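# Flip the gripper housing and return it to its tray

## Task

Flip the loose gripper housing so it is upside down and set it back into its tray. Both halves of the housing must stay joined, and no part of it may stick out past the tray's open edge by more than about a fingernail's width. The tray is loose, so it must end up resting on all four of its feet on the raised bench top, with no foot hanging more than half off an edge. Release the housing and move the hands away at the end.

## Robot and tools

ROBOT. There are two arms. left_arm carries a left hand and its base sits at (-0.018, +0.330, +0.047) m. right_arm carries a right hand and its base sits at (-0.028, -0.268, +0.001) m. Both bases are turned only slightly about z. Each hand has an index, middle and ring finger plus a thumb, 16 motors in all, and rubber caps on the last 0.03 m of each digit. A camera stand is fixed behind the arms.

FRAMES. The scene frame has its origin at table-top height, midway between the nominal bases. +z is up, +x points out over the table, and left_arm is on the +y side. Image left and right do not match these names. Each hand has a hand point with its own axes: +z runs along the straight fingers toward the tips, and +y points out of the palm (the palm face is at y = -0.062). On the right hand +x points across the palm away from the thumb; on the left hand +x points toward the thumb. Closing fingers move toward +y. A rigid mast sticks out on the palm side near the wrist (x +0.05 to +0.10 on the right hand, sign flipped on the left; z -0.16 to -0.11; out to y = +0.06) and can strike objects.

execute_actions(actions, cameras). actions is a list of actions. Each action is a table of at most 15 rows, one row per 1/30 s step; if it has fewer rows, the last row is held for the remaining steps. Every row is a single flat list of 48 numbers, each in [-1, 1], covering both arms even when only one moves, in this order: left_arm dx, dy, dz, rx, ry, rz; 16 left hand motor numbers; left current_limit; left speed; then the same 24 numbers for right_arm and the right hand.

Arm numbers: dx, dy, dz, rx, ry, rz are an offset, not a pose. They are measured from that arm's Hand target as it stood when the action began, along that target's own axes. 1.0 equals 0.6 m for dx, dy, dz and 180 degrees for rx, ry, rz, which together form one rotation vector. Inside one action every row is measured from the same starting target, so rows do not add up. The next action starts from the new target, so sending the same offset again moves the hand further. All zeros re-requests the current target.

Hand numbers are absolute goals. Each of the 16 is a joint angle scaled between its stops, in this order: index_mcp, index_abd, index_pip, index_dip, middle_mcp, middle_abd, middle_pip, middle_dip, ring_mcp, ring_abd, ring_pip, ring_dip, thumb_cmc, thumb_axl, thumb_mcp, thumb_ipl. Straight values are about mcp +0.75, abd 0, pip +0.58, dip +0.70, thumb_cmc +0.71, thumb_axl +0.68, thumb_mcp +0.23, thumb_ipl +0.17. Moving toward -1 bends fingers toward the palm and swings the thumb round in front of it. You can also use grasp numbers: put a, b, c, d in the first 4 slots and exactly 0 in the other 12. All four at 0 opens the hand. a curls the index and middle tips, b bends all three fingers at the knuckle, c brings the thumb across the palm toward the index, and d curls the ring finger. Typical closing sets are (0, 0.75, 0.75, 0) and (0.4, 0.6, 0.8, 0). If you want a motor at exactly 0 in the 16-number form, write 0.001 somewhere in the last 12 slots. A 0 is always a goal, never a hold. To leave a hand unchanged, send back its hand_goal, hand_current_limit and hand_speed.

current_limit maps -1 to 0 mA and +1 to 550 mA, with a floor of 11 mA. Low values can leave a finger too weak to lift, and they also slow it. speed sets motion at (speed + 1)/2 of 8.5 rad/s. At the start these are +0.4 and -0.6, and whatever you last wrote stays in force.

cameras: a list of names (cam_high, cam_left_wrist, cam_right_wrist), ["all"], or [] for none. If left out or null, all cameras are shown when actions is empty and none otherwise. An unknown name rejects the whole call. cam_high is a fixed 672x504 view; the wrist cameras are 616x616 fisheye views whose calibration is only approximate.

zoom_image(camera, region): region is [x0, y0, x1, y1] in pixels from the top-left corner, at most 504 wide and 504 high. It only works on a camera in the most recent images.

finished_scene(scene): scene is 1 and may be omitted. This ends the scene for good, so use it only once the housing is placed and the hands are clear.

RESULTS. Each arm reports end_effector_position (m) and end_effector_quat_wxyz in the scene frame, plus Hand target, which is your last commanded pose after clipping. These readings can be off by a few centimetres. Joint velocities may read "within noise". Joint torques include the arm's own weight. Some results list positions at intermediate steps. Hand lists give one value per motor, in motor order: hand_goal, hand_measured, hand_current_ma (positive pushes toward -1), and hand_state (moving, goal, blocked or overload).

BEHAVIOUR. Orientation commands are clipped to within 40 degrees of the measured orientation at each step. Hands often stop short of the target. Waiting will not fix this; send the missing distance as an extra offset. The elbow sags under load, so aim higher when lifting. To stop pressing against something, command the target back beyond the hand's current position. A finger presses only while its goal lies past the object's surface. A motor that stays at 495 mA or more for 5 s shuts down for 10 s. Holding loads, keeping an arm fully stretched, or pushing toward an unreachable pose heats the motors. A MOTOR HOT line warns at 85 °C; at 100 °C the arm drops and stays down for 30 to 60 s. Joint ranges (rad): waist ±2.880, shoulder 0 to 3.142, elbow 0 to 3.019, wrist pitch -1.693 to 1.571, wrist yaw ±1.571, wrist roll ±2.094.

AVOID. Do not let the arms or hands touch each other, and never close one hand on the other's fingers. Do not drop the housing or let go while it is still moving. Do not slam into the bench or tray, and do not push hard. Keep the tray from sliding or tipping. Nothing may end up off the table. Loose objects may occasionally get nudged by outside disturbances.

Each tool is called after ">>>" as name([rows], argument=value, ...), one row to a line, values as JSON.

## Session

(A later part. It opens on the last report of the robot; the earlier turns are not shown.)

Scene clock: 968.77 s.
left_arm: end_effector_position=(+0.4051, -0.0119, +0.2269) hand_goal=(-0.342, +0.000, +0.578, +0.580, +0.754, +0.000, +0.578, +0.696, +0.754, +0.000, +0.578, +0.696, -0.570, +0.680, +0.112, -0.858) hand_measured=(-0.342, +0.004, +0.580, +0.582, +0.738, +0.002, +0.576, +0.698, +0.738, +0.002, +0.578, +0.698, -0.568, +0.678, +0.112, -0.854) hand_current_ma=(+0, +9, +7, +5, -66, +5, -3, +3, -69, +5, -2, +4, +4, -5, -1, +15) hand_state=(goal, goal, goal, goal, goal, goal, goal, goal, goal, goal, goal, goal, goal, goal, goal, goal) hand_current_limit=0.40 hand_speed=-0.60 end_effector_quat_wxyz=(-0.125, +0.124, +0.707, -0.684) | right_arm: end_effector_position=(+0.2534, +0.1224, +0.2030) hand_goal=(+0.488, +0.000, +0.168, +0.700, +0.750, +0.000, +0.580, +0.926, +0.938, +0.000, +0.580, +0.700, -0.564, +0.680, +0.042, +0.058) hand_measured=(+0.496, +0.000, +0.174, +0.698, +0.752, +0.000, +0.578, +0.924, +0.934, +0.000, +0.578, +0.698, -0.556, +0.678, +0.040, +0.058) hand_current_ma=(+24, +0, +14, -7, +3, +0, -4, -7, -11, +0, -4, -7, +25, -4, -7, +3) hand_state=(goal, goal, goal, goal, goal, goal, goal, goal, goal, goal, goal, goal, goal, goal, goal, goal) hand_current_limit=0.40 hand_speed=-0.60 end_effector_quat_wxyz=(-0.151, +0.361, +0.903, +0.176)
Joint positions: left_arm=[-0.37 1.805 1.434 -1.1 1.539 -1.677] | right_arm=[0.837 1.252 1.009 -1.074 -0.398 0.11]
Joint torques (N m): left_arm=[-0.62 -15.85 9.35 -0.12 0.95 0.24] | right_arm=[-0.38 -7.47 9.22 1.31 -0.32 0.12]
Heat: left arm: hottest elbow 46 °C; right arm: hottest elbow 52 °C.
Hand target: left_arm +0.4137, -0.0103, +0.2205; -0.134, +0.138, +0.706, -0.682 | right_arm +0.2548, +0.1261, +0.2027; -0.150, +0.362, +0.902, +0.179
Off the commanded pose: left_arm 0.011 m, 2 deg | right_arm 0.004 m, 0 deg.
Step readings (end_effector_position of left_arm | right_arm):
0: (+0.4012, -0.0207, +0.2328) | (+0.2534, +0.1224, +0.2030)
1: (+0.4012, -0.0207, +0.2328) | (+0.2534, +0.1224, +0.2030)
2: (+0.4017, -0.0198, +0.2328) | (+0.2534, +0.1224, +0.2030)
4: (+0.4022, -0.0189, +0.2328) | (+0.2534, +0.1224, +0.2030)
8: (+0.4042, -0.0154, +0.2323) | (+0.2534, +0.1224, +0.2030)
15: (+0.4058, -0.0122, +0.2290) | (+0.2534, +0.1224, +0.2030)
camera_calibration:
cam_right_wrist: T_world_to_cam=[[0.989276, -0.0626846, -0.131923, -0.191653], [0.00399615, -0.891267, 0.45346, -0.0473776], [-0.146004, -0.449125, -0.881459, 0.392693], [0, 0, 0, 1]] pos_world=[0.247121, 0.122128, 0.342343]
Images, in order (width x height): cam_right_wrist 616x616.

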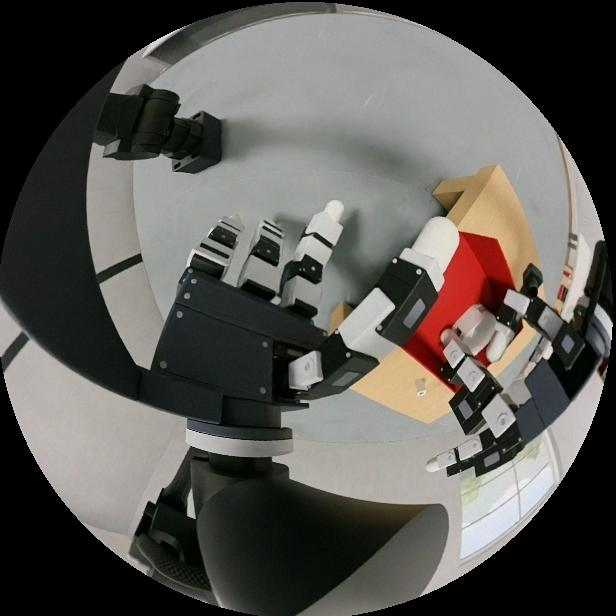

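>>> execute_actions([
  [[0,-0.06,0,0,0,0,-0.342,0,0.577,0.58,0.754,0,0.577,0.696,0.754,0,0.577,0.696,-0.571,0.68,0.112,-0.859,0.4,-0.6,0,0,0,0,0,0,0,0,0.75,0,0,0,0,0,0,0,0,0,0,0,0,0,0.4,-0.6]],
  [[0,-0.06,0,0,0,0,-0.342,0,0.577,0.58,0.754,0,0.577,0.696,0.754,0,0.577,0.696,-0.571,0.68,0.112,-0.859,0.4,-0.6,0,0,0,0,0,0,0,0,0.75,0,0,0,0,0,0,0,0,0,0,0,0,0,0.4,-0.6]],
], cameras=["cam_left_wrist","cam_right_wrist"])

>>> zoom_image(camera="cam_right_wrist", region=[400, 220, 540, 390])

>>> zoom_image(camera="cam_left_wrist", region=[40, 60, 280, 300])

Scene clock: 989.27 s.
left_arm: end_effector_position=(+0.3997, -0.0094, +0.2751) hand_goal=(-0.342, +0.000, +0.578, +0.580, +0.754, +0.000, +0.578, +0.696, +0.754, +0.000, +0.578, +0.696, -0.570, +0.680, +0.112, -0.858) hand_measured=(-0.342, +0.002, +0.580, +0.582, +0.738, +0.002, +0.576, +0.698, +0.738, +0.002, +0.578, +0.698, -0.570, +0.678, +0.112, -0.854) hand_current_ma=(-1, +8, +7, +5, -66, +5, -3, +3, -69, +5, -2, +4, +3, -5, -2, +15) hand_state=(goal, goal, goal, goal, goal, goal, goal, goal, goal, goal, goal, goal, goal, goal, goal, goal) hand_current_limit=0.40 hand_speed=-0.60 end_effector_quat_wxyz=(-0.143, +0.107, +0.712, -0.679) | right_arm: end_effector_position=(+0.2534, +0.1224, +0.2030) hand_goal=(+0.488, +0.000, +0.168, +0.700, +0.750, +0.000, +0.580, +0.926, +0.938, +0.000, +0.580, +0.700, -0.564, +0.680, +0.042, +0.058) hand_measured=(+0.496, +0.000, +0.174, +0.698, +0.752, +0.000, +0.578, +0.924, +0.934, +0.000, +0.578, +0.698, -0.556, +0.678, +0.040, +0.058) hand_current_ma=(+24, +0, +14, -7, +3, +0, -4, -7, -11, +0, -4, -7, +25, -4, -7, +3) hand_state=(goal, goal, goal, goal, goal, goal, goal, goal, goal, goal, goal, goal, goal, goal, goal, goal) hand_current_limit=0.40 hand_speed=-0.60 end_effector_quat_wxyz=(-0.151, +0.361, +0.903, +0.176)
Joint positions: left_arm=[-0.37 1.775 1.522 -1.28 1.535 -1.668] | right_arm=[0.837 1.252 1.009 -1.074 -0.398 0.11]
Joint torques (N m): left_arm=[-0.56 -17.32 12.36 0.08 1.13 0.15] | right_arm=[-0.56 -7.36 9.42 1.4 -0.36 0.11]
Heat: left arm: hottest elbow 47 °C; right arm: hottest elbow 52 °C.
Hand target: left_arm +0.4129, -0.0127, +0.2925; -0.134, +0.138, +0.706, -0.682 | right_arm +0.2548, +0.1261, +0.2027; -0.150, +0.362, +0.902, +0.179
Off the commanded pose: left_arm 0.022 m, 4 deg | right_arm 0.004 m, 0 deg.
Step readings (end_effector_position of left_arm | right_arm):
0: (+0.4051, -0.0119, +0.2269) | (+0.2534, +0.1224, +0.2030)
1: (+0.4050, -0.0119, +0.2269) | (+0.2534, +0.1224, +0.2030)
2: (+0.4044, -0.0116, +0.2270) | (+0.2534, +0.1224, +0.2030)
4: (+0.4024, -0.0108, +0.2271) | (+0.2534, +0.1224, +0.2030)
8: (+0.3995, -0.0095, +0.2283) | (+0.2534, +0.1224, +0.2030)
15: (+0.3986, -0.0092, +0.2342) | (+0.2534, +0.1224, +0.2030)
16: (+0.3985, -0.0091, +0.2348) | (+0.2534, +0.1224, +0.2030)
17: (+0.3985, -0.0091, +0.2361) | (+0.2534, +0.1224, +0.2030)
19: (+0.3989, -0.0092, +0.2402) | (+0.2534, +0.1224, +0.2030)
23: (+0.4005, -0.0098, +0.2547) | (+0.2534, +0.1224, +0.2030)
30: (+0.4016, -0.0102, +0.2743) | (+0.2534, +0.1224, +0.2030)
camera_calibration:
cam_left_wrist: T_world_to_cam=[[0.748791, -0.248158, 0.614597, -0.508125], [-0.142611, 0.845226, 0.51503, -0.128752], [-0.647282, -0.473298, 0.597508, 0.212492], [0, 0, 0, 1]] pos_world=[0.49966, 0.0833008, 0.251637]
cam_right_wrist: T_world_to_cam=[[0.989276, -0.0626846, -0.131923, -0.191653], [0.00399615, -0.891267, 0.45346, -0.0473776], [-0.146004, -0.449125, -0.881459, 0.392693], [0, 0, 0, 1]] pos_world=[0.247121, 0.122128, 0.342343]
Images, in order (width x height): cam_left_wrist 616x616, cam_right_wrist 616x616.

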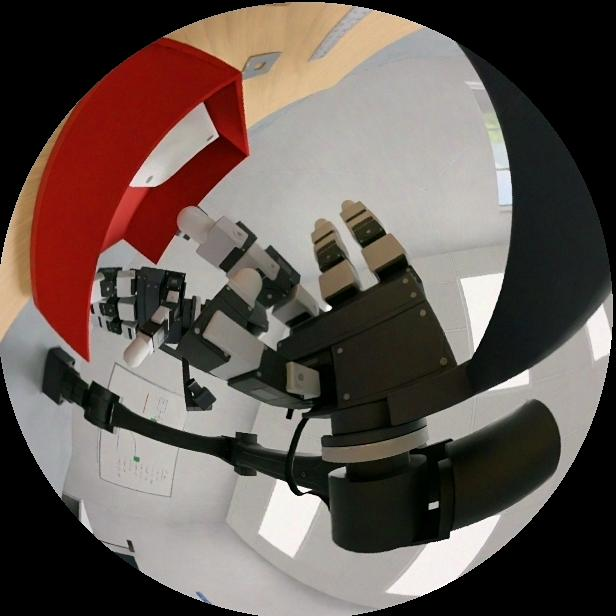

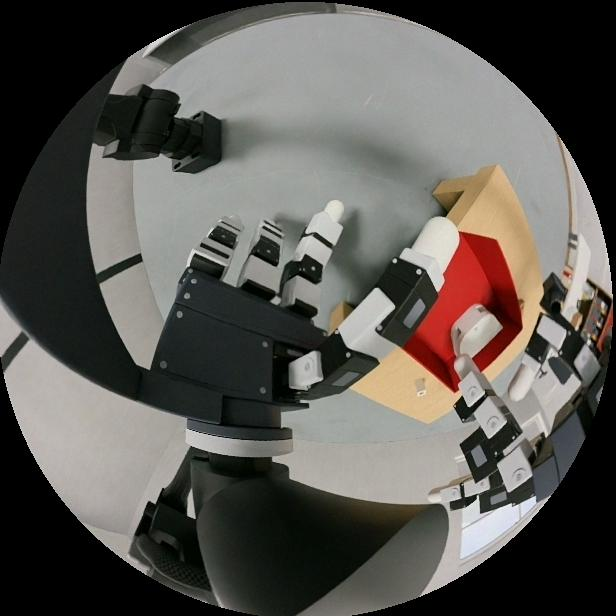

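Scaled by 2.965 from the camera's 616x616 image, which has a finer 880x880 frame.

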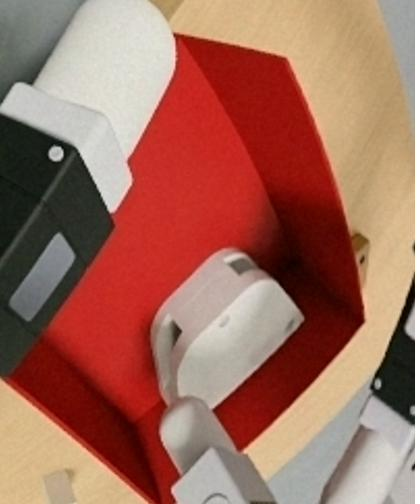

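Scaled by 2.100 from the camera's 616x616 image, which has a finer 880x880 frame.

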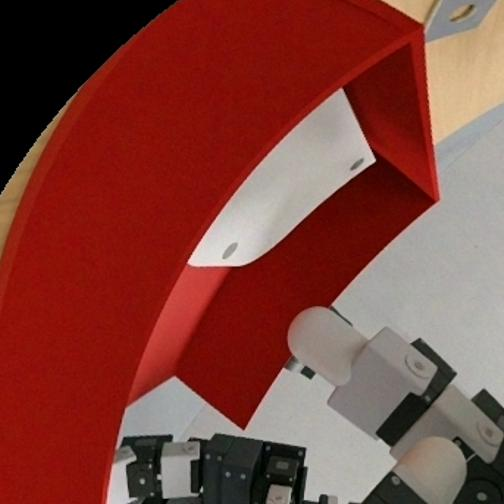

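>>> zoom_image(camera="cam_right_wrist", region=[430, 290, 530, 390])

Scaled by 5.040 from the camera's 616x616 image, which has a finer 880x880 frame.

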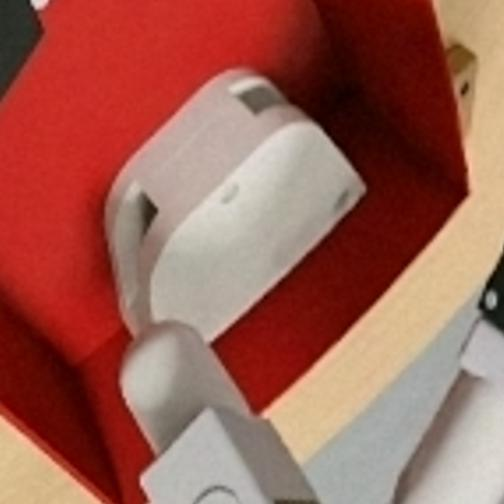

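>>> execute_actions([
  [[-0.0095,0.003,0.0362,0,0,0,-0.342,0,0.577,0.58,0.754,0,0.577,0.696,0.754,0,0.577,0.696,-0.686,0.68,0.191,0.178,0.4,-0.6,0,0,0,0,0,0,0,0,0.75,0,0,0,0,0,0,0,0,0,0,0,0,0,0.4,-0.6]],
  [[0,0,0,0,0,0,-0.342,0,0.577,0.58,0.754,0,0.577,0.696,0.754,0,0.577,0.696,-0.686,0.68,0.191,0.178,0.4,-0.6,0,0,0,0,0,0,0,0,0.75,0,0,0,0,0,0,0,0,0,0,0,0,0,0.4,-0.6]],
], cameras=["cam_left_wrist","cam_right_wrist"])

>>> zoom_image(camera="cam_right_wrist", region=[400, 220, 540, 390])

>>> zoom_image(camera="cam_left_wrist", region=[40, 60, 280, 300])

Scene clock: 1059.87 s.
left_arm: end_effector_position=(+0.3971, -0.0281, +0.2812) hand_goal=(-0.342, +0.000, +0.578, +0.580, +0.754, +0.000, +0.578, +0.696, +0.754, +0.000, +0.578, +0.696, -0.686, +0.680, +0.192, +0.178) hand_measured=(-0.342, +0.002, +0.580, +0.582, +0.738, +0.002, +0.576, +0.698, +0.738, +0.002, +0.578, +0.698, -0.682, +0.678, +0.192, +0.176) hand_current_ma=(-2, +8, +7, +5, -66, +5, -3, +3, -69, +5, -2, +4, +10, -5, -4, -9) hand_state=(goal, goal, goal, goal, goal, goal, goal, goal, goal, goal, goal, goal, goal, goal, goal, goal) hand_current_limit=0.40 hand_speed=-0.60 end_effector_quat_wxyz=(-0.143, +0.131, +0.708, -0.679) | right_arm: end_effector_position=(+0.2534, +0.1224, +0.2030) hand_goal=(+0.488, +0.000, +0.168, +0.700, +0.750, +0.000, +0.580, +0.926, +0.938, +0.000, +0.580, +0.700, -0.564, +0.680, +0.042, +0.058) hand_measured=(+0.496, +0.000, +0.174, +0.698, +0.752, +0.000, +0.578, +0.924, +0.934, +0.000, +0.578, +0.698, -0.556, +0.678, +0.040, +0.058) hand_current_ma=(+24, +0, +14, -7, +3, +0, -4, -7, -11, +0, -4, -7, +25, -4, -7, +3) hand_state=(goal, goal, goal, goal, goal, goal, goal, goal, goal, goal, goal, goal, goal, goal, goal, goal) hand_current_limit=0.40 hand_speed=-0.60 end_effector_quat_wxyz=(-0.151, +0.361, +0.903, +0.176)
Joint positions: left_arm=[-0.405 1.782 1.55 -1.26 1.535 -1.675] | right_arm=[0.837 1.252 1.009 -1.074 -0.398 0.11]
Joint torques (N m): left_arm=[-0.85 -15.21 12.29 0.77 1.19 -0.2] | right_arm=[-0.5 -7.71 9.24 1.33 -0.36 0.09]
Heat: left arm: hottest elbow 58 °C; right arm: hottest elbow 52 °C.
Hand target: left_arm +0.4099, -0.0349, +0.2901; -0.134, +0.138, +0.706, -0.682 | right_arm +0.2548, +0.1261, +0.2027; -0.150, +0.362, +0.902, +0.179
Off the commanded pose: left_arm 0.017 m, 1 deg | right_arm 0.004 m, 0 deg.
Step readings (end_effector_position of left_arm | right_arm):
0: (+0.3997, -0.0094, +0.2751) | (+0.2534, +0.1224, +0.2030)
1: (+0.3997, -0.0095, +0.2752) | (+0.2534, +0.1224, +0.2030)
2: (+0.3998, -0.0097, +0.2755) | (+0.2534, +0.1224, +0.2030)
4: (+0.3989, -0.0129, +0.2770) | (+0.2534, +0.1224, +0.2030)
8: (+0.3996, -0.0197, +0.2817) | (+0.2534, +0.1224, +0.2030)
15: (+0.3964, -0.0276, +0.2834) | (+0.2534, +0.1224, +0.2030)
16: (+0.3963, -0.0278, +0.2830) | (+0.2534, +0.1224, +0.2030)
17: (+0.3964, -0.0278, +0.2827) | (+0.2534, +0.1224, +0.2030)
19: (+0.3967, -0.0279, +0.2819) | (+0.2534, +0.1224, +0.2030)
23: (+0.3969, -0.0280, +0.2811) | (+0.2534, +0.1224, +0.2030)
30: (+0.3970, -0.0281, +0.2812) | (+0.2534, +0.1224, +0.2030)
camera_calibration:
cam_left_wrist: T_world_to_cam=[[0.719696, -0.266107, 0.641268, -0.510972], [-0.128799, 0.856427, 0.499943, -0.117462], [-0.682238, -0.442401, 0.582093, 0.217368], [0, 0, 0, 1]] pos_world=[0.500912, 0.0607883, 0.259866]
cam_right_wrist: T_world_to_cam=[[0.989276, -0.0626846, -0.131923, -0.191653], [0.00399615, -0.891267, 0.45346, -0.0473776], [-0.146004, -0.449125, -0.881459, 0.392693], [0, 0, 0, 1]] pos_world=[0.247121, 0.122128, 0.342343]
Images, in order (width x height): cam_left_wrist 616x616, cam_right_wrist 616x616.

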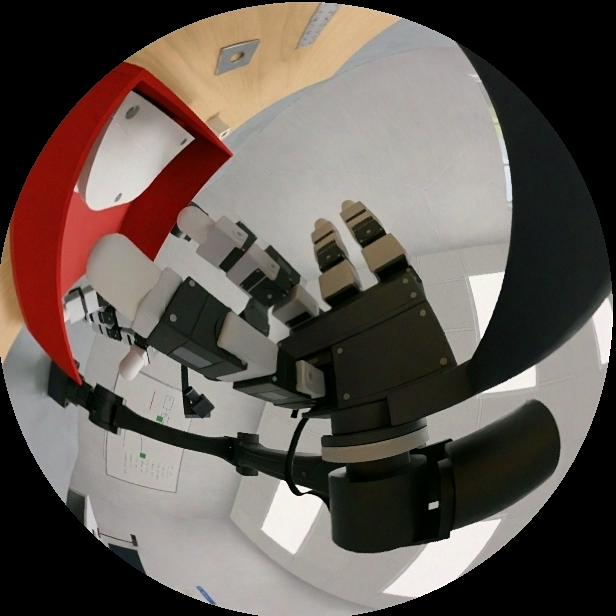

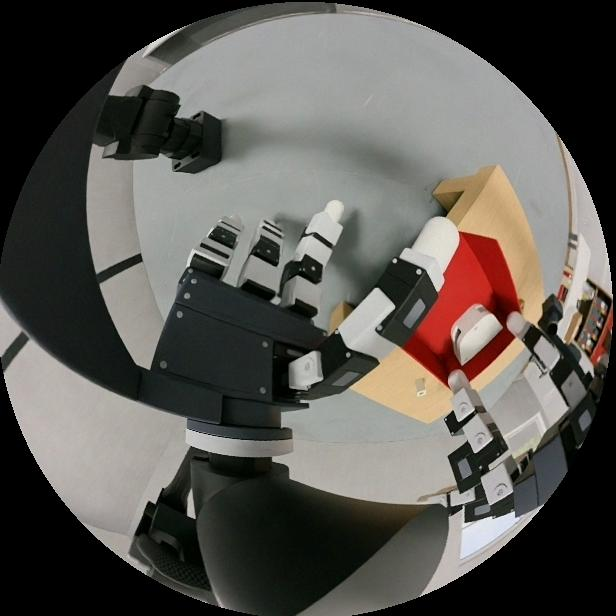

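Scaled by 2.965 from the camera's 616x616 image, which has a finer 880x880 frame.

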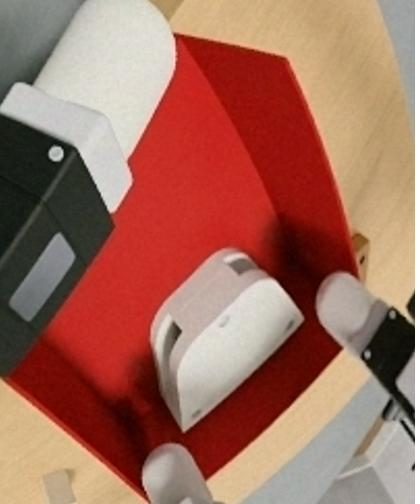

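Scaled by 2.100 from the camera's 616x616 image, which has a finer 880x880 frame.

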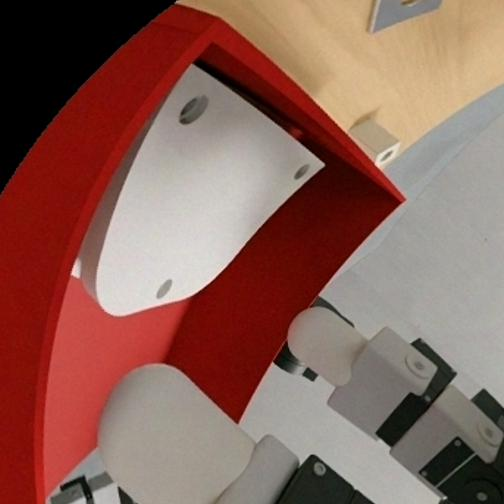

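>>> execute_actions([
  [[-0.0197,0.0267,0.0002,0,0,0,-0.342,0,0.577,0.58,0.754,0,0.577,0.696,0.754,0,0.577,0.696,-0.686,0.68,0.191,0.178,0.4,-0.6,0,0,0,0,0,0,0,0,0.75,0,0,0,0,0,0,0,0,0,0,0,0,0,0.4,-0.6]],
  [[0,0,0,0,0,0,-0.342,0,0.577,0.58,0.754,0,0.577,0.696,0.754,0,0.577,0.696,-0.686,0.68,0.191,0.178,0.4,-0.6,0,0,0,0,0,0,0,0,0.75,0,0,0,0,0,0,0,0,0,0,0,0,0,0.4,-0.6]],
], cameras=["cam_left_wrist","cam_right_wrist"])

>>> zoom_image(camera="cam_right_wrist", region=[400, 220, 540, 390])

>>> zoom_image(camera="cam_left_wrist", region=[40, 60, 280, 300])

Scene clock: 1078.33 s.
left_arm: end_effector_position=(+0.4081, -0.0327, +0.2620) hand_goal=(-0.342, +0.000, +0.578, +0.580, +0.754, +0.000, +0.578, +0.696, +0.754, +0.000, +0.578, +0.696, -0.686, +0.680, +0.192, +0.178) hand_measured=(-0.342, +0.002, +0.580, +0.582, +0.738, +0.002, +0.576, +0.698, +0.738, +0.002, +0.578, +0.698, -0.682, +0.678, +0.192, +0.176) hand_current_ma=(-2, +8, +7, +5, -66, +5, -3, +3, -69, +5, -2, +4, +10, -5, -4, -9) hand_state=(goal, goal, goal, goal, goal, goal, goal, goal, goal, goal, goal, goal, goal, goal, goal, goal) hand_current_limit=0.40 hand_speed=-0.60 end_effector_quat_wxyz=(-0.146, +0.129, +0.708, -0.679) | right_arm: end_effector_position=(+0.2534, +0.1224, +0.2030) hand_goal=(+0.488, +0.000, +0.168, +0.700, +0.750, +0.000, +0.580, +0.926, +0.938, +0.000, +0.580, +0.700, -0.564, +0.680, +0.042, +0.058) hand_measured=(+0.496, +0.000, +0.174, +0.698, +0.752, +0.000, +0.578, +0.924, +0.934, +0.000, +0.578, +0.698, -0.556, +0.678, +0.040, +0.058) hand_current_ma=(+24, +0, +14, -7, +3, +0, -4, -7, -11, +0, -4, -7, +25, -4, -7, +3) hand_state=(goal, goal, goal, goal, goal, goal, goal, goal, goal, goal, goal, goal, goal, goal, goal, goal) hand_current_limit=0.40 hand_speed=-0.60 end_effector_quat_wxyz=(-0.151, +0.361, +0.903, +0.176)
Joint positions: left_arm=[-0.405 1.828 1.563 -1.233 1.535 -1.675] | right_arm=[0.837 1.252 1.009 -1.074 -0.398 0.11]
Joint torques (N m): left_arm=[-1.26 -16.73 12.22 0.58 1.18 -0.21] | right_arm=[-0.38 -7.65 9.31 1.37 -0.36 0.1]
Heat: left arm: hottest elbow 59 °C; right arm: hottest elbow 52 °C.
Hand target: left_arm +0.4211, -0.0389, +0.2740; -0.134, +0.138, +0.706, -0.682 | right_arm +0.2548, +0.1261, +0.2027; -0.150, +0.362, +0.902, +0.179
Off the commanded pose: left_arm 0.019 m, 2 deg | right_arm 0.004 m, 0 deg.
Step readings (end_effector_position of left_arm | right_arm):
0: (+0.3970, -0.0281, +0.2812) | (+0.2534, +0.1224, +0.2030)
1: (+0.3971, -0.0281, +0.2810) | (+0.2534, +0.1224, +0.2030)
2: (+0.3976, -0.0283, +0.2805) | (+0.2534, +0.1224, +0.2030)
4: (+0.4000, -0.0293, +0.2790) | (+0.2534, +0.1224, +0.2030)
8: (+0.4053, -0.0315, +0.2711) | (+0.2534, +0.1224, +0.2030)
15: (+0.4077, -0.0325, +0.2619) | (+0.2534, +0.1224, +0.2030)
16: (+0.4077, -0.0325, +0.2619) | (+0.2534, +0.1224, +0.2030)
17: (+0.4077, -0.0325, +0.2619) | (+0.2534, +0.1224, +0.2030)
19: (+0.4079, -0.0326, +0.2620) | (+0.2534, +0.1224, +0.2030)
23: (+0.4080, -0.0326, +0.2620) | (+0.2534, +0.1224, +0.2030)
30: (+0.4081, -0.0327, +0.2620) | (+0.2534, +0.1224, +0.2030)
camera_calibration:
cam_left_wrist: T_world_to_cam=[[0.723747, -0.267788, 0.635988, -0.508088], [-0.125654, 0.855084, 0.503033, -0.104629], [-0.678529, -0.443983, 0.585216, 0.231725], [0, 0, 0, 1]] pos_world=[0.511812, 0.0562884, 0.24016]
cam_right_wrist: T_world_to_cam=[[0.989276, -0.0626846, -0.131923, -0.191653], [0.00399615, -0.891267, 0.45346, -0.0473776], [-0.146004, -0.449125, -0.881459, 0.392693], [0, 0, 0, 1]] pos_world=[0.247121, 0.122128, 0.342343]
Images, in order (width x height): cam_left_wrist 616x616, cam_right_wrist 616x616.

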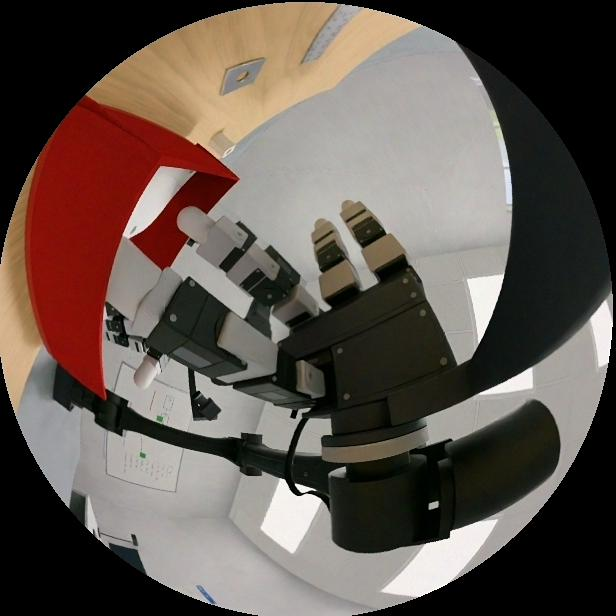

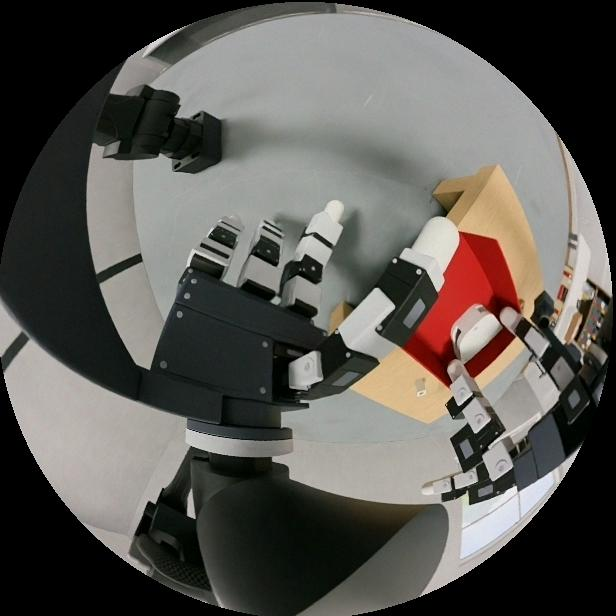

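Scaled by 2.965 from the camera's 616x616 image, which has a finer 880x880 frame.

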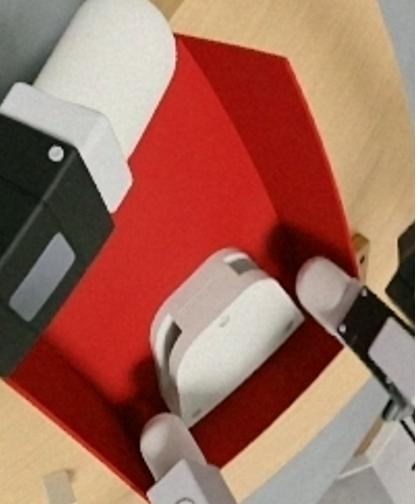

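Scaled by 2.100 from the camera's 616x616 image, which has a finer 880x880 frame.

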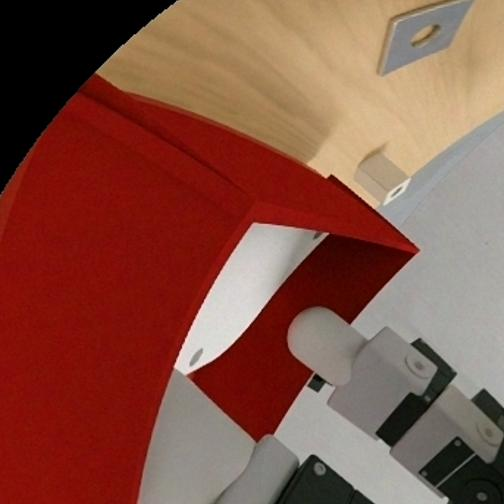

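>>> execute_actions([
  [[0,0.025,0.0008,0,0,0,-0.342,0,0.577,0.58,0.754,0,0.577,0.696,0.754,0,0.577,0.696,-0.686,0.68,0.191,0.178,0.4,-0.6,0,0,0,0,0,0,0,0,0.75,0,0,0,0,0,0,0,0,0,0,0,0,0,0.4,-0.6]],
  [[0,0.02,0.0007,0,0,0,-0.342,0,0.577,0.58,0.754,0,0.577,0.696,0.754,0,0.577,0.696,-0.686,0.68,0.191,0.178,0.4,-0.6,0,0,0,0,0,0,0,0,0.75,0,0,0,0,0,0,0,0,0,0,0,0,0,0.4,-0.6]],
], cameras=["cam_right_wrist"])

>>> zoom_image(camera="cam_right_wrist", region=[430, 270, 550, 390])

Scene clock: 1086.03 s.
left_arm: end_effector_position=(+0.4180, -0.0368, +0.2536) hand_goal=(-0.342, +0.000, +0.578, +0.580, +0.754, +0.000, +0.578, +0.696, +0.754, +0.000, +0.578, +0.696, -0.686, +0.680, +0.192, +0.178) hand_measured=(-0.342, +0.002, +0.580, +0.582, +0.738, +0.002, +0.576, +0.698, +0.738, +0.002, +0.578, +0.698, -0.682, +0.678, +0.192, +0.176) hand_current_ma=(-2, +8, +7, +5, -66, +5, -3, +3, -69, +5, -2, +4, +10, -5, -4, -9) hand_state=(goal, goal, goal, goal, goal, goal, goal, goal, goal, goal, goal, goal, goal, goal, goal, goal) hand_current_limit=0.40 hand_speed=-0.60 end_effector_quat_wxyz=(-0.130, +0.143, +0.705, -0.682) | right_arm: end_effector_position=(+0.2534, +0.1224, +0.2030) hand_goal=(+0.488, +0.000, +0.168, +0.700, +0.750, +0.000, +0.580, +0.926, +0.938, +0.000, +0.580, +0.700, -0.564, +0.680, +0.042, +0.058) hand_measured=(+0.496, +0.000, +0.174, +0.698, +0.752, +0.000, +0.578, +0.924, +0.934, +0.000, +0.578, +0.698, -0.556, +0.678, +0.040, +0.058) hand_current_ma=(+24, +0, +14, -7, +3, +0, -4, -7, -11, +0, -4, -7, +25, -4, -7, +3) hand_state=(goal, goal, goal, goal, goal, goal, goal, goal, goal, goal, goal, goal, goal, goal, goal, goal) hand_current_limit=0.40 hand_speed=-0.60 end_effector_quat_wxyz=(-0.151, +0.361, +0.903, +0.176)
Joint positions: left_arm=[-0.405 1.842 1.563 -1.175 1.535 -1.676] | right_arm=[0.837 1.252 1.009 -1.074 -0.398 0.11]
Joint torques (N m): left_arm=[-0.97 -16.79 8.94 0.66 1.13 -0.06] | right_arm=[-0.32 -7.59 9.39 1.32 -0.34 0.11]
Heat: left arm: hottest elbow 58 °C; right arm: hottest elbow 53 °C.
Hand target: left_arm +0.4210, -0.0389, +0.2469; -0.134, +0.138, +0.706, -0.682 | right_arm +0.2548, +0.1261, +0.2027; -0.150, +0.362, +0.902, +0.179
Off the commanded pose: left_arm 0.008 m, 1 deg | right_arm 0.004 m, 0 deg.
Step readings (end_effector_position of left_arm | right_arm):
0: (+0.4081, -0.0327, +0.2620) | (+0.2534, +0.1224, +0.2030)
1: (+0.4081, -0.0327, +0.2620) | (+0.2534, +0.1224, +0.2030)
2: (+0.4085, -0.0328, +0.2619) | (+0.2534, +0.1224, +0.2030)
4: (+0.4095, -0.0333, +0.2618) | (+0.2534, +0.1224, +0.2030)
8: (+0.4112, -0.0340, +0.2610) | (+0.2534, +0.1224, +0.2030)
15: (+0.4127, -0.0346, +0.2595) | (+0.2534, +0.1224, +0.2030)
16: (+0.4128, -0.0346, +0.2595) | (+0.2534, +0.1224, +0.2030)
17: (+0.4132, -0.0348, +0.2593) | (+0.2534, +0.1224, +0.2030)
19: (+0.4142, -0.0352, +0.2586) | (+0.2534, +0.1224, +0.2030)
23: (+0.4161, -0.0360, +0.2561) | (+0.2534, +0.1224, +0.2030)
30: (+0.4176, -0.0366, +0.2536) | (+0.2534, +0.1224, +0.2030)
camera_calibration:
cam_right_wrist: T_world_to_cam=[[0.989276, -0.0626846, -0.131923, -0.191653], [0.00399615, -0.891267, 0.45346, -0.0473776], [-0.146004, -0.449125, -0.881459, 0.392693], [0, 0, 0, 1]] pos_world=[0.247121, 0.122128, 0.342343]
Images, in order (width x height): cam_right_wrist 616x616.

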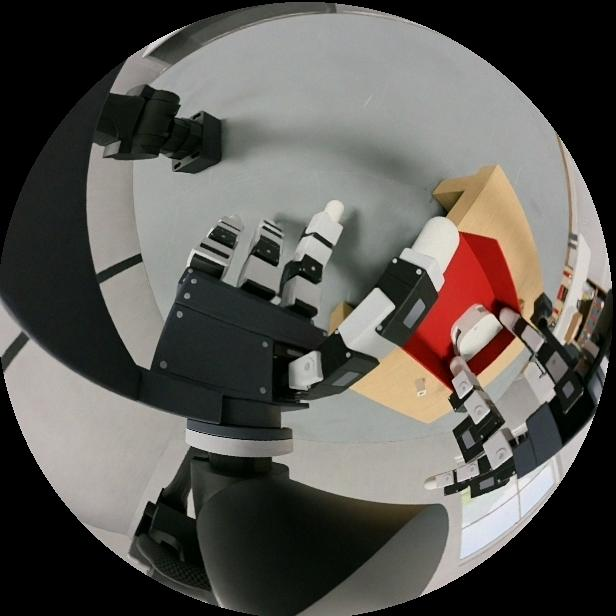

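Scaled by 4.200 from the camera's 616x616 image, which has a finer 880x880 frame.

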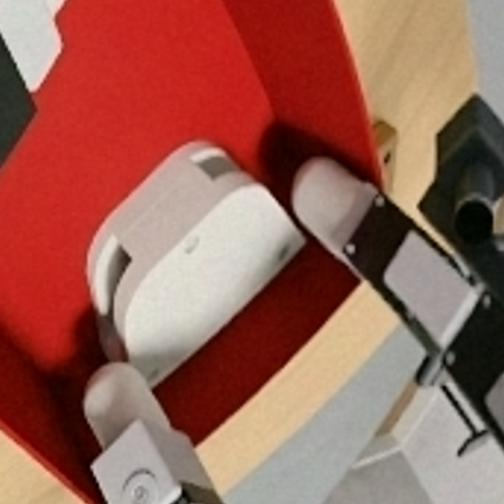

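>>> execute_actions([
  [[0.011,0,0.0016,0,0,0,-0.342,0,0.577,0.58,0.754,0,0.577,0.696,0.754,0,0.577,0.696,-0.686,0.68,0.191,0.178,0.4,-0.6,0,0,0,0,0,0,0,0,0.75,0,0,0,0,0,0,0,0,0,0,0,0,0,0.4,-0.6]],
  [[0,0.0204,0.0007,0,0,0,-0.342,0,0.577,0.58,0.754,0,0.577,0.696,0.754,0,0.577,0.696,-0.686,0.68,0.191,0.178,0.4,-0.6,0,0,0,0,0,0,0,0,0.75,0,0,0,0,0,0,0,0,0,0,0,0,0,0.4,-0.6]],
  [[0,0.0204,0.0007,0,0,0,-0.342,0,0.577,0.58,0.754,0,0.577,0.696,0.754,0,0.577,0.696,-0.686,0.68,0.191,0.178,0.4,-0.6,0,0,0,0,0,0,0,0,0.75,0,0,0,0,0,0,0,0,0,0,0,0,0,0.4,-0.6]],
], cameras=["cam_right_wrist"])

>>> zoom_image(camera="cam_right_wrist", region=[430, 270, 550, 390])

Scene clock: 1101.83 s.
left_arm: end_effector_position=(+0.4141, -0.0358, +0.2358) hand_goal=(-0.342, +0.000, +0.578, +0.580, +0.754, +0.000, +0.578, +0.696, +0.754, +0.000, +0.578, +0.696, -0.686, +0.680, +0.192, +0.178) hand_measured=(-0.342, +0.004, +0.580, +0.582, +0.738, +0.002, +0.576, +0.698, +0.738, +0.002, +0.578, +0.698, -0.682, +0.678, +0.192, +0.176) hand_current_ma=(-1, +10, +7, +5, -66, +5, -3, +3, -69, +5, -2, +4, +10, -5, -4, -9) hand_state=(goal, goal, goal, goal, goal, goal, goal, goal, goal, goal, goal, goal, goal, goal, goal, goal) hand_current_limit=0.40 hand_speed=-0.60 end_effector_quat_wxyz=(-0.129, +0.144, +0.703, -0.684) | right_arm: end_effector_position=(+0.2534, +0.1224, +0.2030) hand_goal=(+0.488, +0.000, +0.168, +0.700, +0.750, +0.000, +0.580, +0.926, +0.938, +0.000, +0.580, +0.700, -0.564, +0.680, +0.042, +0.058) hand_measured=(+0.496, +0.000, +0.174, +0.698, +0.752, +0.000, +0.578, +0.924, +0.934, +0.000, +0.578, +0.698, -0.556, +0.678, +0.040, +0.058) hand_current_ma=(+24, +0, +14, -7, +3, +0, -4, -7, -11, +0, -4, -7, +25, -4, -7, +3) hand_state=(goal, goal, goal, goal, goal, goal, goal, goal, goal, goal, goal, goal, goal, goal, goal, goal) hand_current_limit=0.40 hand_speed=-0.60 end_effector_quat_wxyz=(-0.151, +0.361, +0.903, +0.176)
Joint positions: left_arm=[-0.405 1.842 1.511 -1.101 1.541 -1.694] | right_arm=[0.837 1.252 1.009 -1.074 -0.398 0.11]
Joint torques (N m): left_arm=[-0.73 -16.03 7.71 1.07 0.97 -0.04] | right_arm=[-0.32 -7.53 9.26 1.37 -0.35 0.11]
Heat: left arm: hottest elbow 54 °C; right arm: hottest elbow 53 °C.
Hand target: left_arm +0.4145, -0.0373, +0.2225; -0.134, +0.138, +0.706, -0.682 | right_arm +0.2548, +0.1261, +0.2027; -0.150, +0.362, +0.902, +0.179
Off the commanded pose: left_arm 0.013 m, 1 deg | right_arm 0.004 m, 0 deg.
Step readings (end_effector_position of left_arm | right_arm):
0: (+0.4180, -0.0368, +0.2536) | (+0.2534, +0.1224, +0.2030)
1: (+0.4180, -0.0368, +0.2536) | (+0.2534, +0.1224, +0.2030)
2: (+0.4181, -0.0368, +0.2534) | (+0.2534, +0.1224, +0.2030)
4: (+0.4178, -0.0367, +0.2523) | (+0.2534, +0.1224, +0.2030)
8: (+0.4159, -0.0359, +0.2483) | (+0.2534, +0.1224, +0.2030)
15: (+0.4153, -0.0357, +0.2465) | (+0.2534, +0.1224, +0.2030)
16: (+0.4154, -0.0357, +0.2465) | (+0.2534, +0.1224, +0.2030)
17: (+0.4154, -0.0357, +0.2461) | (+0.2534, +0.1224, +0.2030)
19: (+0.4153, -0.0357, +0.2448) | (+0.2534, +0.1224, +0.2030)
23: (+0.4140, -0.0351, +0.2411) | (+0.2534, +0.1224, +0.2030)
30: (+0.4146, -0.0354, +0.2398) | (+0.2534, +0.1224, +0.2030)
31: (+0.4147, -0.0354, +0.2396) | (+0.2534, +0.1224, +0.2030)
32: (+0.4148, -0.0355, +0.2393) | (+0.2534, +0.1224, +0.2030)
34: (+0.4147, -0.0354, +0.2379) | (+0.2534, +0.1224, +0.2030)
38: (+0.4141, -0.0355, +0.2362) | (+0.2534, +0.1224, +0.2030)
45: (+0.4141, -0.0357, +0.2359) | (+0.2534, +0.1224, +0.2030)
camera_calibration:
cam_right_wrist: T_world_to_cam=[[0.989276, -0.0626846, -0.131923, -0.191653], [0.00399615, -0.891267, 0.45346, -0.0473776], [-0.146004, -0.449125, -0.881459, 0.392693], [0, 0, 0, 1]] pos_world=[0.247121, 0.122128, 0.342343]
Images, in order (width x height): cam_right_wrist 616x616.

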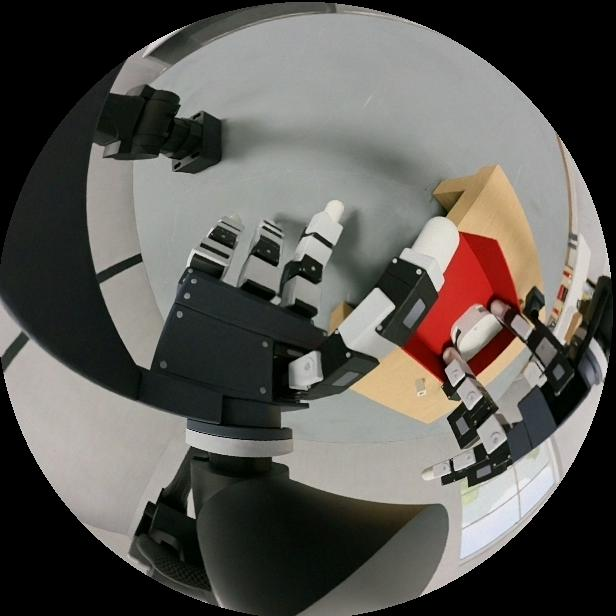

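Scaled by 4.200 from the camera's 616x616 image, which has a finer 880x880 frame.

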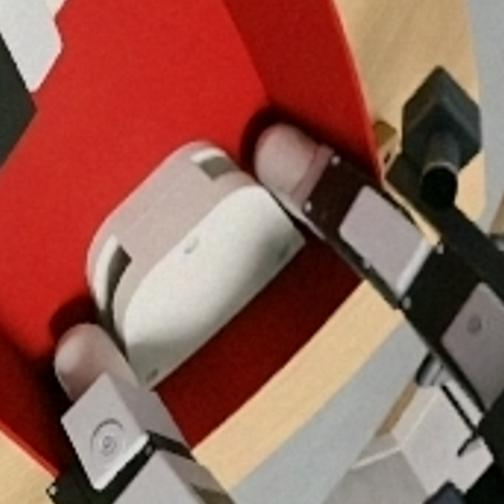

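>>> execute_actions([
  [[-0.0104,0.0063,0.0035,0,0,0,-0.342,0,0.577,0.58,0.754,0,0.577,0.696,0.754,0,0.577,0.696,-0.686,0.68,0.191,0.178,0.4,-0.6,0,0,0,0,0,0,0,0,0.75,0,0,0,0,0,0,0,0,0,0,0,0,0,0.4,-0.6]],
  [[-0.0104,0.003,0.0035,0,0,0,-0.342,0,0.577,0.58,0.754,0,0.577,0.696,0.754,0,0.577,0.696,-0.686,0.68,0.191,0.178,0.4,-0.6,0,0,0,0,0,0,0,0,0.75,0,0,0,0,0,0,0,0,0,0,0,0,0,0.4,-0.6]],
], cameras=["cam_right_wrist"])

>>> zoom_image(camera="cam_right_wrist", region=[430, 270, 550, 390])

Scene clock: 1111.73 s.
left_arm: end_effector_position=(+0.4171, -0.0384, +0.2343) hand_goal=(-0.342, +0.000, +0.578, +0.580, +0.754, +0.000, +0.578, +0.696, +0.754, +0.000, +0.578, +0.696, -0.686, +0.680, +0.192, +0.178) hand_measured=(-0.342, +0.014, +0.584, +0.582, +0.738, +0.002, +0.576, +0.698, +0.738, +0.002, +0.578, +0.698, -0.682, +0.678, +0.190, +0.176) hand_current_ma=(+0, +48, +20, +5, -66, +5, -3, +3, -69, +5, -2, +4, +12, -5, -10, -9) hand_state=(goal, goal, goal, goal, goal, goal, goal, goal, goal, goal, goal, goal, goal, goal, goal, goal) hand_current_limit=0.40 hand_speed=-0.60 end_effector_quat_wxyz=(-0.138, +0.136, +0.702, -0.685) | right_arm: end_effector_position=(+0.2534, +0.1224, +0.2030) hand_goal=(+0.488, +0.000, +0.168, +0.700, +0.750, +0.000, +0.580, +0.926, +0.938, +0.000, +0.580, +0.700, -0.564, +0.680, +0.042, +0.058) hand_measured=(+0.496, +0.000, +0.174, +0.698, +0.752, +0.000, +0.578, +0.924, +0.934, +0.000, +0.578, +0.698, -0.556, +0.678, +0.040, +0.058) hand_current_ma=(+24, +0, +14, -7, +3, +0, -4, -7, -11, +0, -4, -7, +25, -4, -7, +3) hand_state=(goal, goal, goal, goal, goal, goal, goal, goal, goal, goal, goal, goal, goal, goal, goal, goal) hand_current_limit=0.40 hand_speed=-0.60 end_effector_quat_wxyz=(-0.151, +0.361, +0.903, +0.176)
Joint positions: left_arm=[-0.407 1.85 1.511 -1.036 1.548 -1.774] | right_arm=[0.837 1.252 1.009 -1.074 -0.398 0.11]
Joint torques (N m): left_arm=[-1.32 -15.21 9.35 1.09 0.61 0.08] | right_arm=[-0.56 -7.59 9.25 1.37 -0.34 0.11]
Heat: left arm: hottest elbow 53 °C; right arm: hottest elbow 53 °C.
Hand target: left_arm +0.4246, -0.0456, +0.2166; -0.134, +0.138, +0.706, -0.682 | right_arm +0.2548, +0.1261, +0.2027; -0.150, +0.362, +0.902, +0.179
Off the commanded pose: left_arm 0.020 m, 1 deg | right_arm 0.004 m, 0 deg.
Step readings (end_effector_position of left_arm | right_arm):
0: (+0.4141, -0.0358, +0.2358) | (+0.2534, +0.1224, +0.2030)
1: (+0.4141, -0.0358, +0.2358) | (+0.2534, +0.1224, +0.2030)
2: (+0.4142, -0.0358, +0.2358) | (+0.2534, +0.1224, +0.2030)
4: (+0.4144, -0.0359, +0.2359) | (+0.2534, +0.1224, +0.2030)
8: (+0.4147, -0.0361, +0.2354) | (+0.2534, +0.1224, +0.2030)
15: (+0.4152, -0.0364, +0.2355) | (+0.2534, +0.1224, +0.2030)
16: (+0.4154, -0.0365, +0.2355) | (+0.2534, +0.1224, +0.2030)
17: (+0.4155, -0.0366, +0.2354) | (+0.2534, +0.1224, +0.2030)
19: (+0.4155, -0.0367, +0.2347) | (+0.2534, +0.1224, +0.2030)
23: (+0.4154, -0.0372, +0.2342) | (+0.2534, +0.1224, +0.2030)
30: (+0.4165, -0.0377, +0.2343) | (+0.2534, +0.1224, +0.2030)
camera_calibration:
cam_right_wrist: T_world_to_cam=[[0.989276, -0.0626846, -0.131923, -0.191653], [0.00399615, -0.891267, 0.45346, -0.0473776], [-0.146004, -0.449125, -0.881459, 0.392693], [0, 0, 0, 1]] pos_world=[0.247121, 0.122128, 0.342343]
Images, in order (width x height): cam_right_wrist 616x616.

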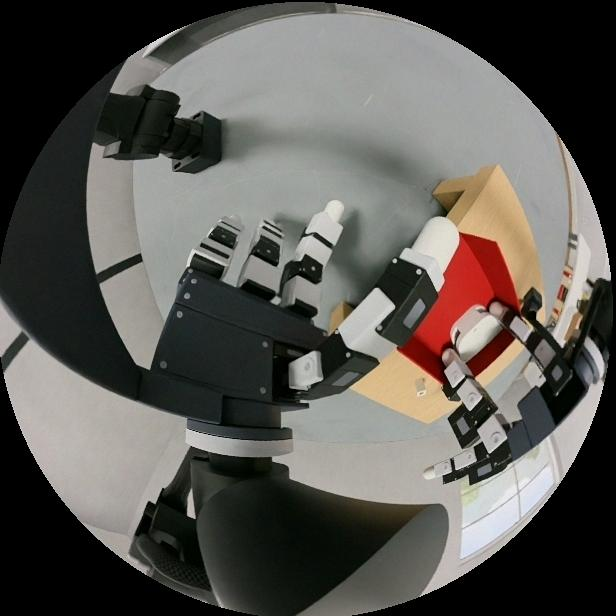

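Scaled by 4.200 from the camera's 616x616 image, which has a finer 880x880 frame.

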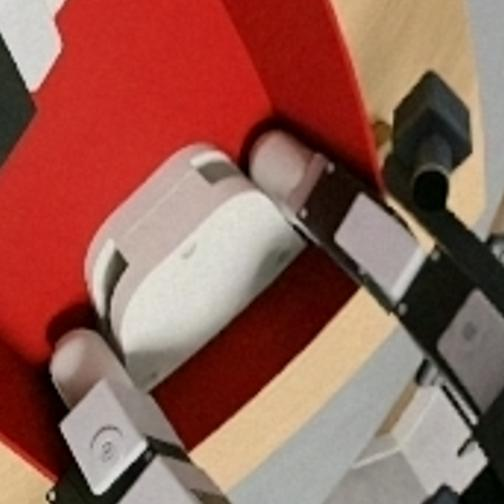

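>>> execute_actions([
  [[0.0182,0.0098,-0.006,0,0,0,-0.342,0,0.577,0.58,0.754,0,0.577,0.696,0.754,0,0.577,0.696,-0.686,0.68,0.191,0.178,0.4,-0.6,0,0,0,0,0,0,0,0,0.75,0,0,0,0,0,0,0,0,0,0,0,0,0,0.4,-0.6]],
  [[0,0.01,0,0,0,0,-0.342,0,0.577,0.58,0.754,0,0.577,0.696,0.754,0,0.577,0.696,-0.686,0.68,0.191,0.178,0.4,-0.6,0,0,0,0,0,0,0,0,0.75,0,0,0,0,0,0,0,0,0,0,0,0,0,0.4,-0.6]],
], cameras=["cam_right_wrist"])

>>> zoom_image(camera="cam_right_wrist", region=[430, 270, 550, 390])

Scene clock: 1126.57 s.
left_arm: end_effector_position=(+0.4151, -0.0384, +0.2312) hand_goal=(-0.342, +0.000, +0.578, +0.580, +0.754, +0.000, +0.578, +0.696, +0.754, +0.000, +0.578, +0.696, -0.686, +0.680, +0.192, +0.178) hand_measured=(-0.338, +0.010, +0.594, +0.582, +0.738, +0.002, +0.576, +0.698, +0.738, +0.002, +0.578, +0.698, -0.682, +0.682, +0.182, +0.176) hand_current_ma=(+17, +34, +58, +5, -66, +5, -3, +3, -69, +5, -2, +4, +12, +9, -45, -9) hand_state=(goal, goal, goal, goal, goal, goal, goal, goal, goal, goal, goal, goal, goal, goal, goal, goal) hand_current_limit=0.40 hand_speed=-0.60 end_effector_quat_wxyz=(-0.136, +0.140, +0.698, -0.689) | right_arm: end_effector_position=(+0.2534, +0.1224, +0.2030) hand_goal=(+0.488, +0.000, +0.168, +0.700, +0.750, +0.000, +0.580, +0.926, +0.938, +0.000, +0.580, +0.700, -0.564, +0.680, +0.042, +0.058) hand_measured=(+0.496, +0.000, +0.174, +0.698, +0.752, +0.000, +0.578, +0.924, +0.934, +0.000, +0.578, +0.698, -0.556, +0.678, +0.040, +0.058) hand_current_ma=(+24, +0, +14, -7, +3, +0, -4, -7, -11, +0, -4, -7, +25, -4, -7, +3) hand_state=(goal, goal, goal, goal, goal, goal, goal, goal, goal, goal, goal, goal, goal, goal, goal, goal) hand_current_limit=0.40 hand_speed=-0.60 end_effector_quat_wxyz=(-0.151, +0.361, +0.903, +0.176)
Joint positions: left_arm=[-0.407 1.846 1.493 -1.012 1.557 -1.774] | right_arm=[0.837 1.252 1.009 -1.074 -0.398 0.11]
Joint torques (N m): left_arm=[-1.2 -15.91 6.53 1.32 0.24 0.32] | right_arm=[-0.67 -7.59 9.21 1.39 -0.33 0.1]
Heat: left arm: hottest elbow 52 °C; right arm: hottest elbow 53 °C.
Hand target: left_arm +0.4160, -0.0377, +0.2048; -0.134, +0.138, +0.706, -0.682 | right_arm +0.2548, +0.1261, +0.2027; -0.150, +0.362, +0.902, +0.179
Off the commanded pose: left_arm 0.026 m, 1 deg | right_arm 0.004 m, 0 deg.
Step readings (end_effector_position of left_arm | right_arm):
0: (+0.4171, -0.0385, +0.2343) | (+0.2534, +0.1224, +0.2030)
1: (+0.4171, -0.0385, +0.2343) | (+0.2534, +0.1224, +0.2030)
2: (+0.4171, -0.0385, +0.2343) | (+0.2534, +0.1224, +0.2030)
4: (+0.4166, -0.0383, +0.2332) | (+0.2534, +0.1224, +0.2030)
8: (+0.4157, -0.0384, +0.2323) | (+0.2534, +0.1224, +0.2030)
15: (+0.4154, -0.0385, +0.2317) | (+0.2534, +0.1224, +0.2030)
16: (+0.4153, -0.0385, +0.2316) | (+0.2534, +0.1224, +0.2030)
17: (+0.4153, -0.0385, +0.2313) | (+0.2534, +0.1224, +0.2030)
19: (+0.4152, -0.0385, +0.2313) | (+0.2534, +0.1224, +0.2030)
23: (+0.4151, -0.0384, +0.2312) | (+0.2534, +0.1224, +0.2030)
30: (+0.4152, -0.0385, +0.2312) | (+0.2534, +0.1224, +0.2030)
camera_calibration:
cam_right_wrist: T_world_to_cam=[[0.989276, -0.0626846, -0.131923, -0.191653], [0.00399615, -0.891267, 0.45346, -0.0473776], [-0.146004, -0.449125, -0.881459, 0.392693], [0, 0, 0, 1]] pos_world=[0.247121, 0.122128, 0.342343]
Images, in order (width x height): cam_right_wrist 616x616.

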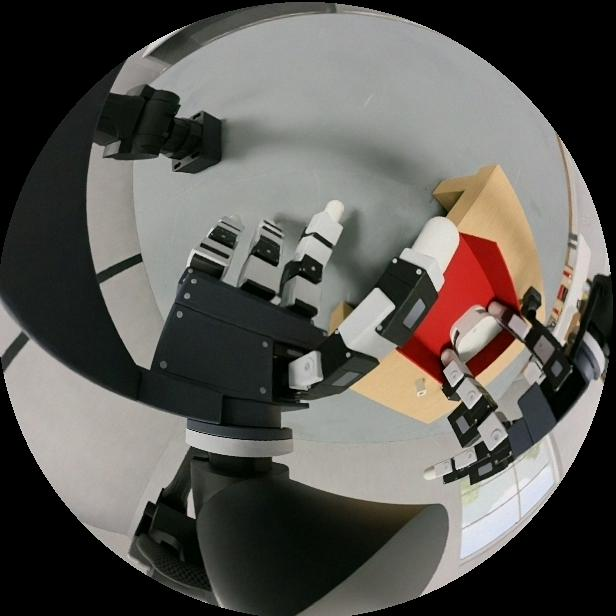

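Scaled by 4.200 from the camera's 616x616 image, which has a finer 880x880 frame.

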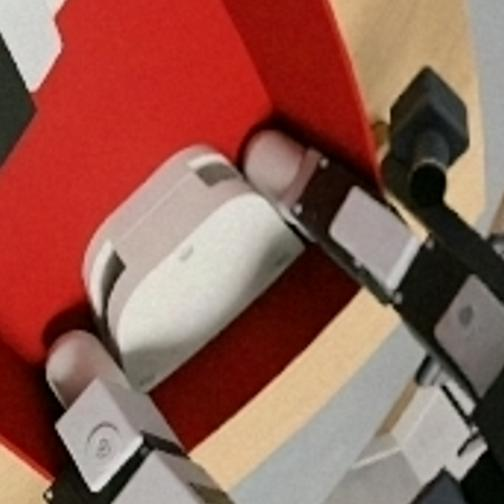

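>>> execute_actions([
  [[0,-0.012,0,0,0,0,-0.507,0,0.577,0.58,0.754,0,0.577,0.696,0.754,0,0.577,0.696,-0.686,0.68,0.022,0.178,0.4,-0.9,0,0,0,0,0,0,0,0,0.75,0,0,0,0,0,0,0,0,0,0,0,0,0,0.4,-0.6]],
  [[0,0,0,0,0,0,-0.507,0,0.577,0.58,0.754,0,0.577,0.696,0.754,0,0.577,0.696,-0.686,0.68,0.022,0.178,0.4,-0.9,0,0,0,0,0,0,0,0,0.75,0,0,0,0,0,0,0,0,0,0,0,0,0,0.4,-0.6]],
], cameras=["cam_right_wrist"])

>>> zoom_image(camera="cam_right_wrist", region=[430, 270, 550, 390])

Scene clock: 1135.40 s.
left_arm: end_effector_position=(+0.4148, -0.0383, +0.2316) hand_goal=(-0.506, +0.000, +0.578, +0.580, +0.754, +0.000, +0.578, +0.696, +0.754, +0.000, +0.578, +0.696, -0.686, +0.680, +0.022, +0.178) hand_measured=(-0.338, +0.012, +0.614, +0.584, +0.738, +0.002, +0.576, +0.698, +0.738, +0.002, +0.578, +0.698, -0.684, +0.682, +0.132, +0.190) hand_current_ma=(+385, +40, +144, +16, -66, +5, -3, +3, -69, +5, -2, +4, +3, +9, +385, +67) hand_state=(blocked, goal, blocked, goal, goal, goal, goal, goal, goal, goal, goal, goal, goal, goal, blocked, goal) hand_current_limit=0.40 hand_speed=-0.90 end_effector_quat_wxyz=(-0.136, +0.139, +0.698, -0.689) | right_arm: end_effector_position=(+0.2534, +0.1224, +0.2030) hand_goal=(+0.488, +0.000, +0.168, +0.700, +0.750, +0.000, +0.580, +0.926, +0.938, +0.000, +0.580, +0.700, -0.564, +0.680, +0.042, +0.058) hand_measured=(+0.496, +0.000, +0.174, +0.698, +0.752, +0.000, +0.578, +0.924, +0.934, +0.000, +0.578, +0.698, -0.556, +0.678, +0.040, +0.058) hand_current_ma=(+24, +0, +14, -7, +3, +0, -4, -7, -11, +0, -4, -7, +25, -4, -7, +3) hand_state=(goal, goal, goal, goal, goal, goal, goal, goal, goal, goal, goal, goal, goal, goal, goal, goal) hand_current_limit=0.40 hand_speed=-0.60 end_effector_quat_wxyz=(-0.151, +0.361, +0.903, +0.176)
Joint positions: left_arm=[-0.407 1.845 1.493 -1.011 1.557 -1.777] | right_arm=[0.837 1.252 1.009 -1.074 -0.398 0.11]
Joint torques (N m): left_arm=[-1.2 -16.62 6.99 1.31 0.2 0.19] | right_arm=[-0.5 -7.3 9.31 1.31 -0.36 0.11]
Heat: left arm: hottest elbow 50 °C; right arm: hottest elbow 53 °C.
Hand target: left_arm +0.4159, -0.0380, +0.2121; -0.134, +0.138, +0.706, -0.682 | right_arm +0.2548, +0.1261, +0.2027; -0.150, +0.362, +0.902, +0.179
Off the commanded pose: left_arm 0.020 m, 1 deg | right_arm 0.004 m, 0 deg.
Step readings (end_effector_position of left_arm | right_arm):
0: (+0.4151, -0.0384, +0.2312) | (+0.2534, +0.1224, +0.2030)
1: (+0.4151, -0.0384, +0.2314) | (+0.2534, +0.1224, +0.2030)
2: (+0.4151, -0.0384, +0.2314) | (+0.2534, +0.1224, +0.2030)
4: (+0.4151, -0.0384, +0.2314) | (+0.2534, +0.1224, +0.2030)
8: (+0.4150, -0.0384, +0.2314) | (+0.2534, +0.1224, +0.2030)
15: (+0.4148, -0.0383, +0.2316) | (+0.2534, +0.1224, +0.2030)
16: (+0.4148, -0.0383, +0.2316) | (+0.2534, +0.1224, +0.2030)
17: (+0.4148, -0.0383, +0.2316) | (+0.2534, +0.1224, +0.2030)
19: (+0.4148, -0.0383, +0.2316) | (+0.2534, +0.1224, +0.2030)
23: (+0.4148, -0.0383, +0.2316) | (+0.2534, +0.1224, +0.2030)
30: (+0.4148, -0.0383, +0.2316) | (+0.2534, +0.1224, +0.2030)
camera_calibration:
cam_right_wrist: T_world_to_cam=[[0.989276, -0.0626846, -0.131923, -0.191653], [0.00399615, -0.891267, 0.45346, -0.0473776], [-0.146004, -0.449125, -0.881459, 0.392693], [0, 0, 0, 1]] pos_world=[0.247121, 0.122128, 0.342343]
Images, in order (width x height): cam_right_wrist 616x616.

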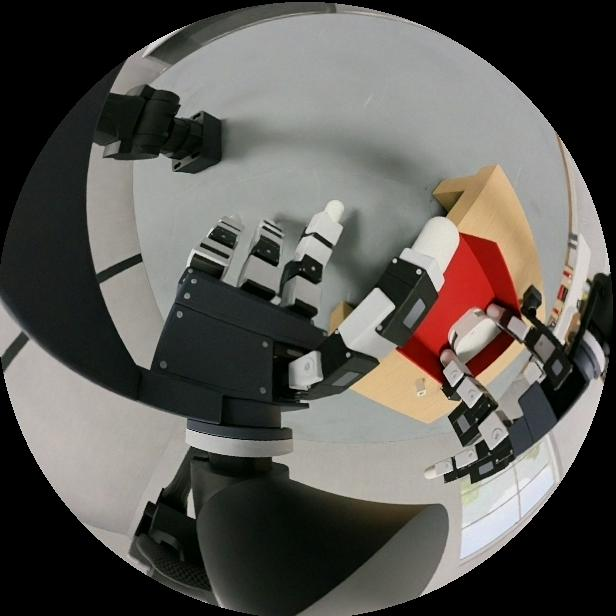

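Scaled by 4.200 from the camera's 616x616 image, which has a finer 880x880 frame.

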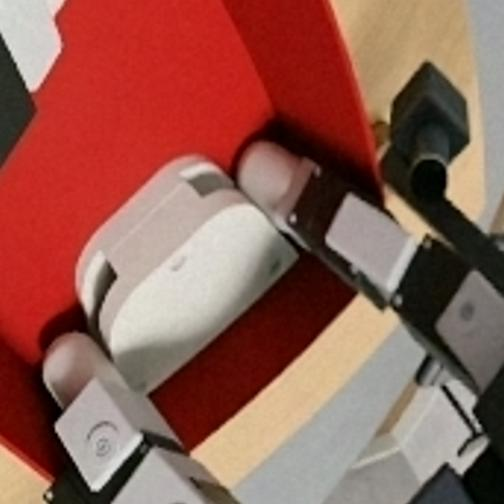

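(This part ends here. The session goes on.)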